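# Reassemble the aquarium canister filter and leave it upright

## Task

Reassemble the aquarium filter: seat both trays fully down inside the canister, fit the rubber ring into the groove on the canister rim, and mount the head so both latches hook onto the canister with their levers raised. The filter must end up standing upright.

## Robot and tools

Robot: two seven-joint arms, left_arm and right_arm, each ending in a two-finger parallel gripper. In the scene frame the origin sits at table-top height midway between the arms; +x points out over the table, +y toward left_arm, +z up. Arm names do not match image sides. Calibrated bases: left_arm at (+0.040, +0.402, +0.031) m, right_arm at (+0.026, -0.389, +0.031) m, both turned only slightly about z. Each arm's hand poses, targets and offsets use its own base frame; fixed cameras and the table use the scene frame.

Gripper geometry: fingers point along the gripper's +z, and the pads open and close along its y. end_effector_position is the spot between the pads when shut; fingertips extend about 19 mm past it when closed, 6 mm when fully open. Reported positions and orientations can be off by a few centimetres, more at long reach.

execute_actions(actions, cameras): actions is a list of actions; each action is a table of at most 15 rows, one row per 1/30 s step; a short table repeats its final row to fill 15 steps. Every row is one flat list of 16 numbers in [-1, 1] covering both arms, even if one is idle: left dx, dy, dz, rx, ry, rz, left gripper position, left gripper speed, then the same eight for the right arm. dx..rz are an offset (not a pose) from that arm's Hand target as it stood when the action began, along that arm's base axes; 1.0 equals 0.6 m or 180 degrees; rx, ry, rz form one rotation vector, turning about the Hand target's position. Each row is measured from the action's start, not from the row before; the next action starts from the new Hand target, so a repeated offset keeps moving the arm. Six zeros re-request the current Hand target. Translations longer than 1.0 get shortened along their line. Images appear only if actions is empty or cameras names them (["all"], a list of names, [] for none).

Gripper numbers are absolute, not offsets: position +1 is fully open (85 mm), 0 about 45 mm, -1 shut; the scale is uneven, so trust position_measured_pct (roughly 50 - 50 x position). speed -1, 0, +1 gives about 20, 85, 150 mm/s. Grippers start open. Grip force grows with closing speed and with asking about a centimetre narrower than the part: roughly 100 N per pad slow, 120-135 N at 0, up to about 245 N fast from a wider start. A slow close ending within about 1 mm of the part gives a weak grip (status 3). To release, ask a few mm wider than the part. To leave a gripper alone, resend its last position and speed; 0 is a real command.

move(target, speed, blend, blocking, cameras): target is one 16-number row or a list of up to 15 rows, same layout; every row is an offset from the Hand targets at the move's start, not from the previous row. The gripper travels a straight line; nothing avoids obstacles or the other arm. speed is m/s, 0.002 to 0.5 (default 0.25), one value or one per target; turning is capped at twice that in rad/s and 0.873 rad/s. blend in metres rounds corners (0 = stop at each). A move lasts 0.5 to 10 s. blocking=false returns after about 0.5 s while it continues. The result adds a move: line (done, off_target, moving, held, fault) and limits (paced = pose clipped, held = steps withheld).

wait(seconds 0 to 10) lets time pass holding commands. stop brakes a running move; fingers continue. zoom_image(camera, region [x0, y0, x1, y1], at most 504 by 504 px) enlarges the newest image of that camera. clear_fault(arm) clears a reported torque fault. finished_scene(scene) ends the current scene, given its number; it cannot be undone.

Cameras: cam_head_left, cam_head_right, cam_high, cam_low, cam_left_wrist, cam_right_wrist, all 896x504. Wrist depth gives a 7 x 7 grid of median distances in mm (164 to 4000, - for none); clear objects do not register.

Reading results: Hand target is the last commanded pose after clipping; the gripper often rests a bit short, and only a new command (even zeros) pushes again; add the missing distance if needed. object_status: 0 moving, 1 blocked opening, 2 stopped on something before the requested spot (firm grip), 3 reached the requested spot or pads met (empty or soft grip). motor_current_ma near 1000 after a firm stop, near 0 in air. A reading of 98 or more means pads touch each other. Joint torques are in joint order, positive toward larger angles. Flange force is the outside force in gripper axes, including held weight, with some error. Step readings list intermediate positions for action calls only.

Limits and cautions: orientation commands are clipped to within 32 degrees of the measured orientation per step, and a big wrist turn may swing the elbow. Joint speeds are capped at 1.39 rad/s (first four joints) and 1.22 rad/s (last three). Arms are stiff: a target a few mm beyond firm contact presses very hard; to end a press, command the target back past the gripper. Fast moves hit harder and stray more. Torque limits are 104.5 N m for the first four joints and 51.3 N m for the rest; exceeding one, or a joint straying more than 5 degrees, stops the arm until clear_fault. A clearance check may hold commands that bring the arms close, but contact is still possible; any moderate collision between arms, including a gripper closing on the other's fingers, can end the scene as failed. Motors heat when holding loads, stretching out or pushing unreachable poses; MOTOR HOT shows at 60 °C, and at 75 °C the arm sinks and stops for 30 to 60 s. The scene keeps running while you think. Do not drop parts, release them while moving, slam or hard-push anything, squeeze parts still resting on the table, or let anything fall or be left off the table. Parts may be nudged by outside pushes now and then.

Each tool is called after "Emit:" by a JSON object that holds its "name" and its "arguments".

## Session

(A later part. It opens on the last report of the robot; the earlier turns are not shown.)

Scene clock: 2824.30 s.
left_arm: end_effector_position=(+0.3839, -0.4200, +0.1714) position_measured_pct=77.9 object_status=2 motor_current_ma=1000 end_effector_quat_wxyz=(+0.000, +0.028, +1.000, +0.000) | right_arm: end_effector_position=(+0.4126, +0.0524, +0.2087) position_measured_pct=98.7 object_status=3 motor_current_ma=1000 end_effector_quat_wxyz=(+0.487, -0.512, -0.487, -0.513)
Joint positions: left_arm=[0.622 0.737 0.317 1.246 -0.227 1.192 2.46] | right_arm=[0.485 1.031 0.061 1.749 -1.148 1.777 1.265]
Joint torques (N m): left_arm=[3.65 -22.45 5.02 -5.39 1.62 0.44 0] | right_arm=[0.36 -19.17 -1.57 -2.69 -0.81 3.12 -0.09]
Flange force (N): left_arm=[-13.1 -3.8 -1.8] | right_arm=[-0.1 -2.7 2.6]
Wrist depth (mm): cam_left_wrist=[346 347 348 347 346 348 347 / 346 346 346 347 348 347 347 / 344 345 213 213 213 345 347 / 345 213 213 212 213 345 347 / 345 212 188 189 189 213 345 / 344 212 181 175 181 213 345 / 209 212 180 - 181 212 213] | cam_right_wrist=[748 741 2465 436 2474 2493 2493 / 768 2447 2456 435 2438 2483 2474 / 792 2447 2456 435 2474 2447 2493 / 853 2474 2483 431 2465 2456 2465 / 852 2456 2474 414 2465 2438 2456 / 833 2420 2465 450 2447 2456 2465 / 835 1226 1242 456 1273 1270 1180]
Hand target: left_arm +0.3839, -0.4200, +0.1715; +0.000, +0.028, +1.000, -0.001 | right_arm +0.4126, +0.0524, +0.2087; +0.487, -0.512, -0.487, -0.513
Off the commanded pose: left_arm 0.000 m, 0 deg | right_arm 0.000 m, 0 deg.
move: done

Emit:
{"name": "move", "arguments": {"target": [0,0,0,0,0,0,0.1,-1,0,0,0,0,0,0,-1,-1], "speed": 0.01}}

Emit:
{"name": "move", "arguments": {"target": [[0,0,0.0167,0,0,0,0.1,-1,0,0,0,0,0,0,-1,-1],[0,0,0.15,0,0,0,0.1,-1,0,0,0,0,0,0,-1,-1],[-0.2,0.2,0.3,0,0,0,0.1,-1,0,0,0,0,0,0,-1,-1]], "speed": [0.03,0.1,0.15], "blend": 0.005, "cameras": ["all"]}}

Scene clock: 2836.13 s.
left_arm: end_effector_position=(+0.3839, -0.4200, +0.1716) position_measured_pct=45.0 object_status=0 motor_current_ma=0 end_effector_quat_wxyz=(+0.000, +0.028, +1.000, -0.001) | right_arm: end_effector_position=(+0.4126, +0.0524, +0.2087) position_measured_pct=98.7 object_status=3 motor_current_ma=1000 end_effector_quat_wxyz=(+0.487, -0.512, -0.487, -0.513)
Joint positions: left_arm=[0.622 0.737 0.317 1.246 -0.227 1.192 2.46] | right_arm=[0.485 1.031 0.061 1.749 -1.148 1.777 1.265]
Joint torques (N m): left_arm=[0.93 -22.44 2.72 -6.3 0.12 -0.02 -0.01] | right_arm=[0.33 -19.13 -1.58 -2.68 -0.79 3.14 -0.08]
Flange force (N): left_arm=[-8.3 -5.9 -2.4] | right_arm=[0.0 -2.7 2.6]
Wrist depth (mm): cam_left_wrist=[346 346 347 347 347 347 346 / 346 346 346 347 346 347 347 / 347 346 213 213 213 347 347 / 344 212 213 213 213 345 346 / 344 212 189 189 189 213 346 / 344 212 181 177 181 213 345 / 208 212 181 - 180 212 212] | cam_right_wrist=[749 744 2456 435 2429 2483 2483 / 767 2474 2474 433 2474 2465 2502 / 789 2447 2456 436 2474 2447 2465 / 850 2456 2456 430 2474 2474 2474 / 857 2447 2456 405 2456 2483 2474 / 833 2447 2447 435 2456 2456 2474 / 836 1235 1242 457 1268 1280 1184]
Hand target: left_arm +0.3839, -0.4200, +0.1715; +0.000, +0.028, +1.000, +0.000 | right_arm +0.4126, +0.0524, +0.2087; +0.487, -0.512, -0.487, -0.513
Off the commanded pose: left_arm 0.000 m, 0 deg | right_arm 0.000 m, 0 deg.
move: done

Scene clock: 2839.00 s.
left_arm: end_effector_position=(+0.2640, -0.3000, +0.3515) position_measured_pct=45.0 object_status=3 motor_current_ma=0 end_effector_quat_wxyz=(+0.000, +0.028, +1.000, +0.000) | right_arm: end_effector_position=(+0.4126, +0.0524, +0.2087) position_measured_pct=98.7 object_status=3 motor_current_ma=1000 end_effector_quat_wxyz=(+0.487, -0.512, -0.487, -0.513)
Joint positions: left_arm=[0.503 0.212 0.363 1.482 -0.074 1.461 2.381] | right_arm=[0.485 1.031 0.061 1.749 -1.148 1.777 1.265]
Joint torques (N m): left_arm=[1.03 -13.2 1.4 -7.12 0.16 -0.02 -0.03] | right_arm=[0.37 -19.17 -1.56 -2.68 -0.79 3.14 -0.09]
Flange force (N): left_arm=[-6.2 -2.9 -5.4] | right_arm=[-0.1 -2.7 2.6]
Wrist depth (mm): cam_left_wrist=[529 528 526 528 528 527 525 / 526 525 525 526 526 530 528 / 526 527 527 525 525 526 525 / 525 528 526 525 527 524 527 / 523 525 523 525 524 527 524 / 523 524 526 525 523 526 524 / 522 465 524 525 525 524 523] | cam_right_wrist=[800 2465 2447 2465 2465 2456 2465 / 812 2483 2447 2447 2502 2456 2474 / 2438 2447 2429 2474 2474 2456 2474 / 850 2429 2429 2447 2465 2493 2465 / 853 2465 2456 2474 2456 2465 2474 / 833 2456 2465 2447 2465 2465 2502 / 832 1232 1249 458 1258 1268 1190]
Hand target: left_arm +0.2640, -0.3000, +0.3515; +0.000, +0.028, +1.000, +0.000 | right_arm +0.4126, +0.0524, +0.2087; +0.487, -0.512, -0.487, -0.513
Off the commanded pose: left_arm 0.000 m, 0 deg | right_arm 0.000 m, 0 deg.
move: done

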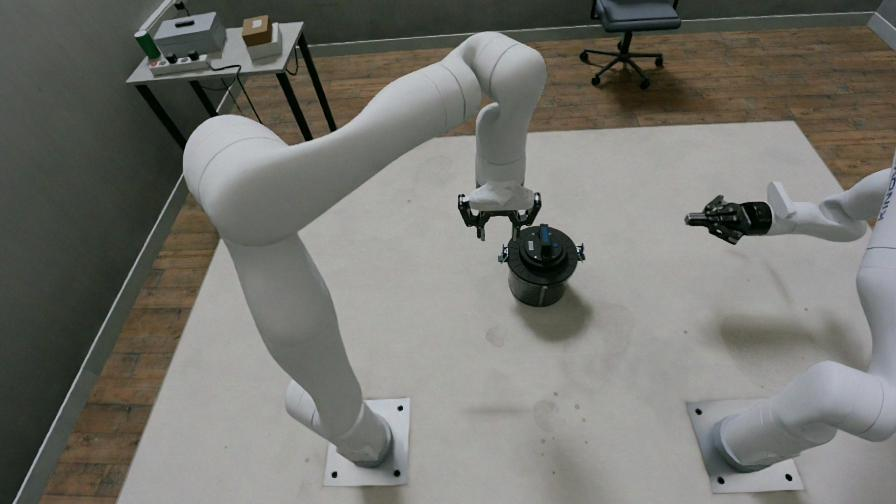

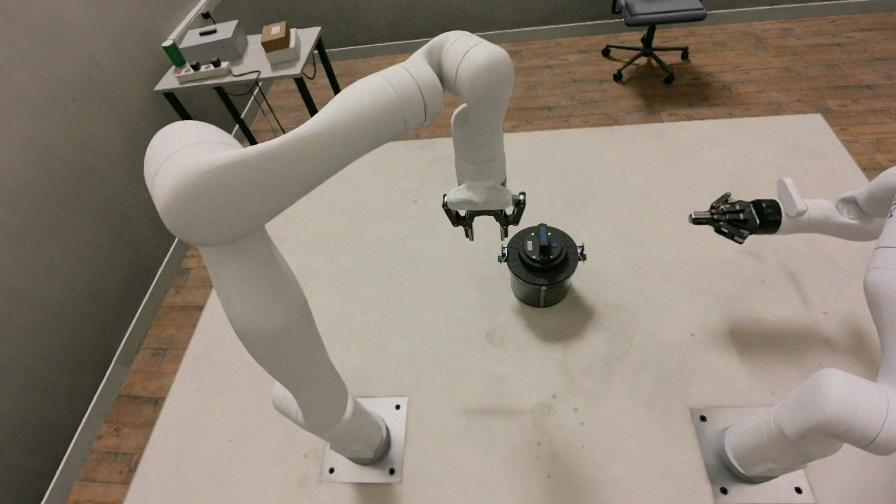

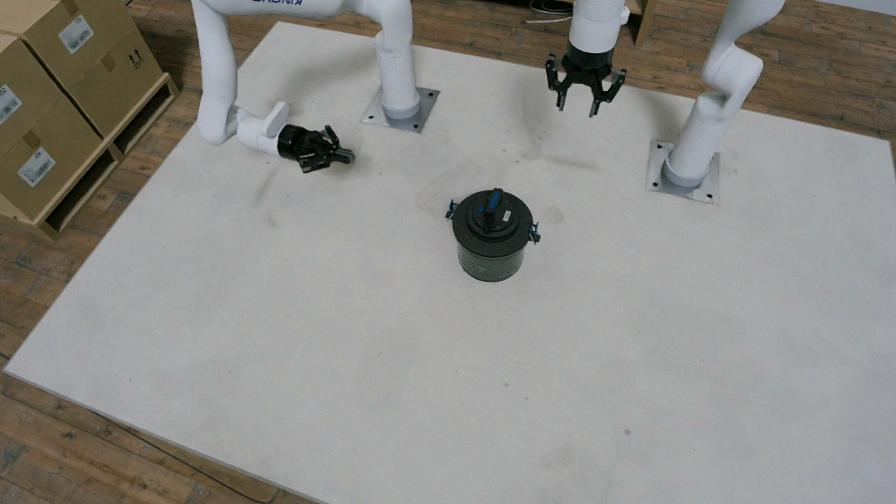

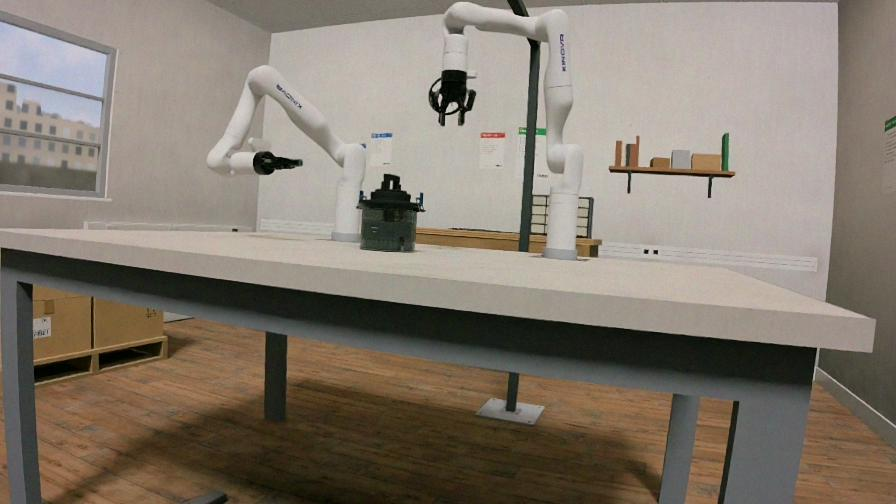

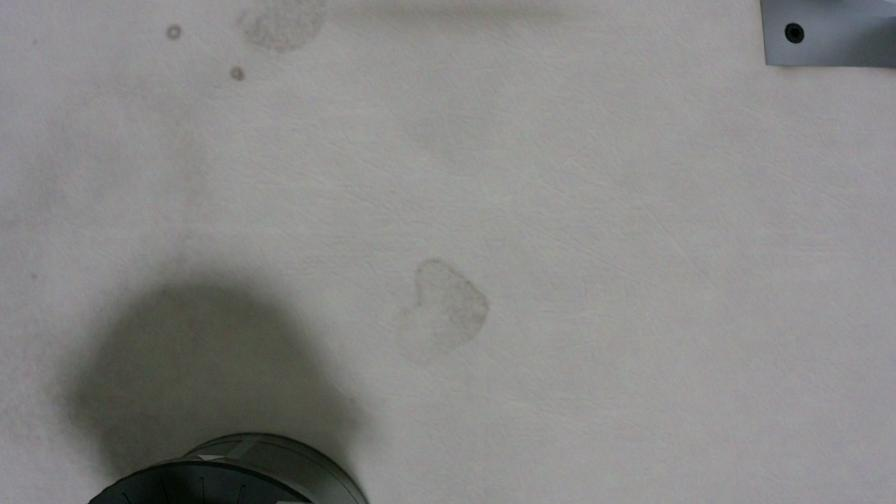

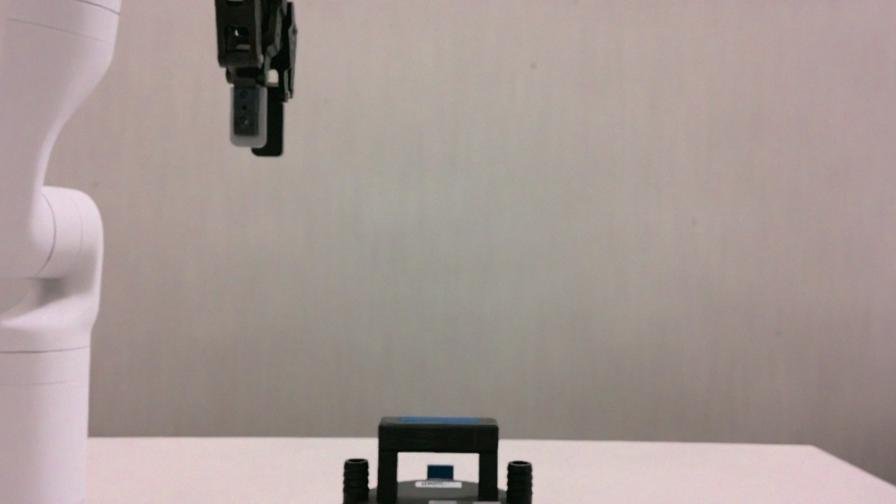

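Emit:
{"name": "zoom_image", "arguments": {"camera": "cam_low", "region": [330, 160, 450, 260]}}

Emit:
{"name": "zoom_image", "arguments": {"camera": "cam_high", "region": [430, 180, 560, 290]}}

Emit:
{"name": "zoom_image", "arguments": {"camera": "cam_head_left", "region": [480, 210, 610, 320]}}

Scaled by 4.200 from the camera's 896x504 image, which has a finer 1280x720 frame.

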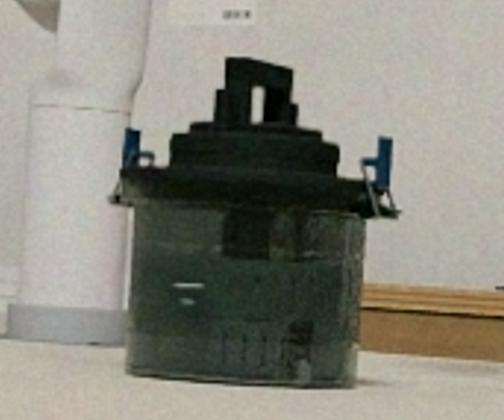

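Scaled by 3.877 from the camera's 896x504 image, which has a finer 1280x720 frame.

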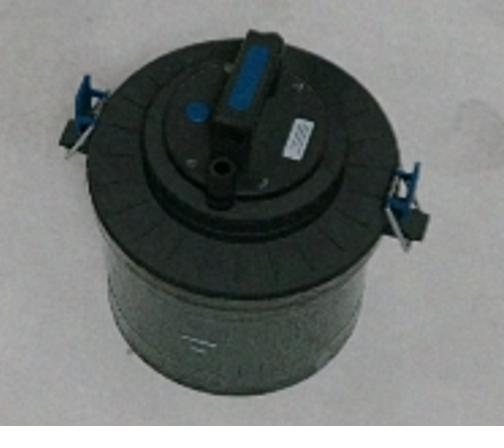

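Scaled by 3.877 from the camera's 896x504 image, which has a finer 1280x720 frame.

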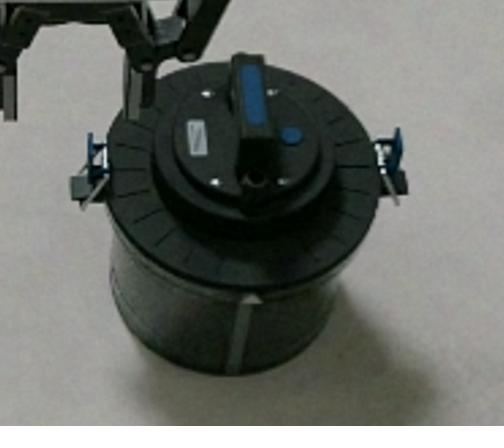

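Emit:
{"name": "move", "arguments": {"target": [0,0,0,0,0,0,0.1,-1,0,-0.05,-0.25,0,0,0,-1,-1], "speed": 0.15, "cameras": ["cam_right_wrist"]}}

Emit:
{"name": "zoom_image", "arguments": {"camera": "cam_right_wrist", "region": [370, 200, 570, 320]}}

Scene clock: 2863.83 s.
left_arm: end_effector_position=(+0.2639, -0.3000, +0.3515) position_measured_pct=45.0 object_status=3 motor_current_ma=0 end_effector_quat_wxyz=(+0.000, +0.028, +1.000, -0.001) | right_arm: end_effector_position=(+0.4126, +0.0224, +0.0587) position_measured_pct=98.7 object_status=3 motor_current_ma=1000 end_effector_quat_wxyz=(+0.487, -0.512, -0.487, -0.513)
Joint positions: left_arm=[0.503 0.212 0.363 1.482 -0.074 1.461 2.381] | right_arm=[0.532 1.387 0.073 1.514 -1.102 1.748 1.39]
Joint torques (N m): left_arm=[0.99 -13.13 1.39 -7.13 0.12 -0.01 -0.02] | right_arm=[0.34 -20.54 -1.59 -1.46 -0.43 3.22 -0.08]
Flange force (N): left_arm=[-6.0 -2.8 -5.4] | right_arm=[0.8 -2.4 2.5]
Wrist depth (mm): cam_left_wrist=[526 526 529 527 528 527 528 / 524 527 528 526 528 526 526 / 525 527 526 525 528 527 524 / 527 525 524 527 526 526 528 / 522 526 525 523 526 527 526 / 522 522 525 525 523 524 524 / 521 466 525 522 524 522 525] | cam_right_wrist=[846 2456 2511 2511 2493 2493 2531 / 870 2493 2511 2493 2483 2511 2493 / 868 2483 2483 2493 2521 2465 2511 / 862 2483 2474 447 2493 2493 2511 / 859 2474 1298 422 1348 2511 2511 / 836 942 502 428 781 879 1006 / 619 623 457 427 548 645 599]
Hand target: left_arm +0.2639, -0.3000, +0.3515; +0.000, +0.028, +1.000, -0.001 | right_arm +0.4126, +0.0224, +0.0587; +0.487, -0.512, -0.487, -0.513
Off the commanded pose: left_arm 0.000 m, 0 deg | right_arm 0.000 m, 0 deg.
move: done
Images, in order (width x height): cam_right_wrist 896x504.

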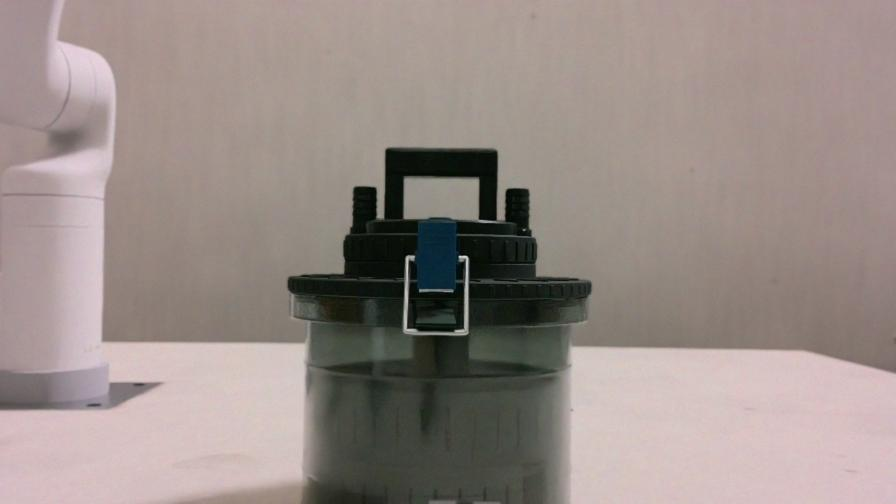

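Scaled by 2.520 from the camera's 896x504 image, which has a finer 1280x720 frame.

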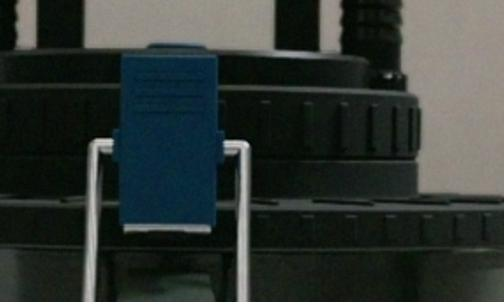

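Emit:
{"name": "zoom_image", "arguments": {"camera": "cam_right_wrist", "region": [390, 240, 490, 350]}}

Scaled by 4.582 from the camera's 896x504 image, which has a finer 1280x720 frame.

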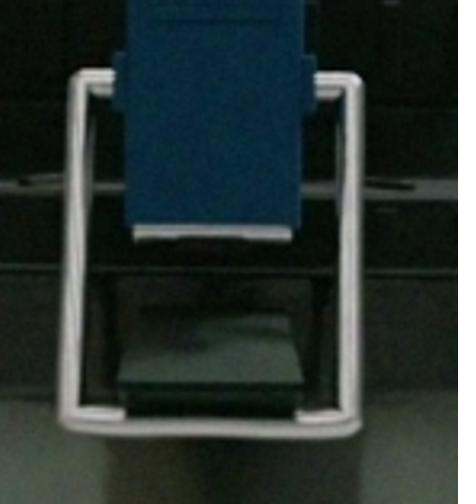

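Emit:
{"name": "finished_scene", "arguments": {"scene": 1}}

The scene is finished: the task was done.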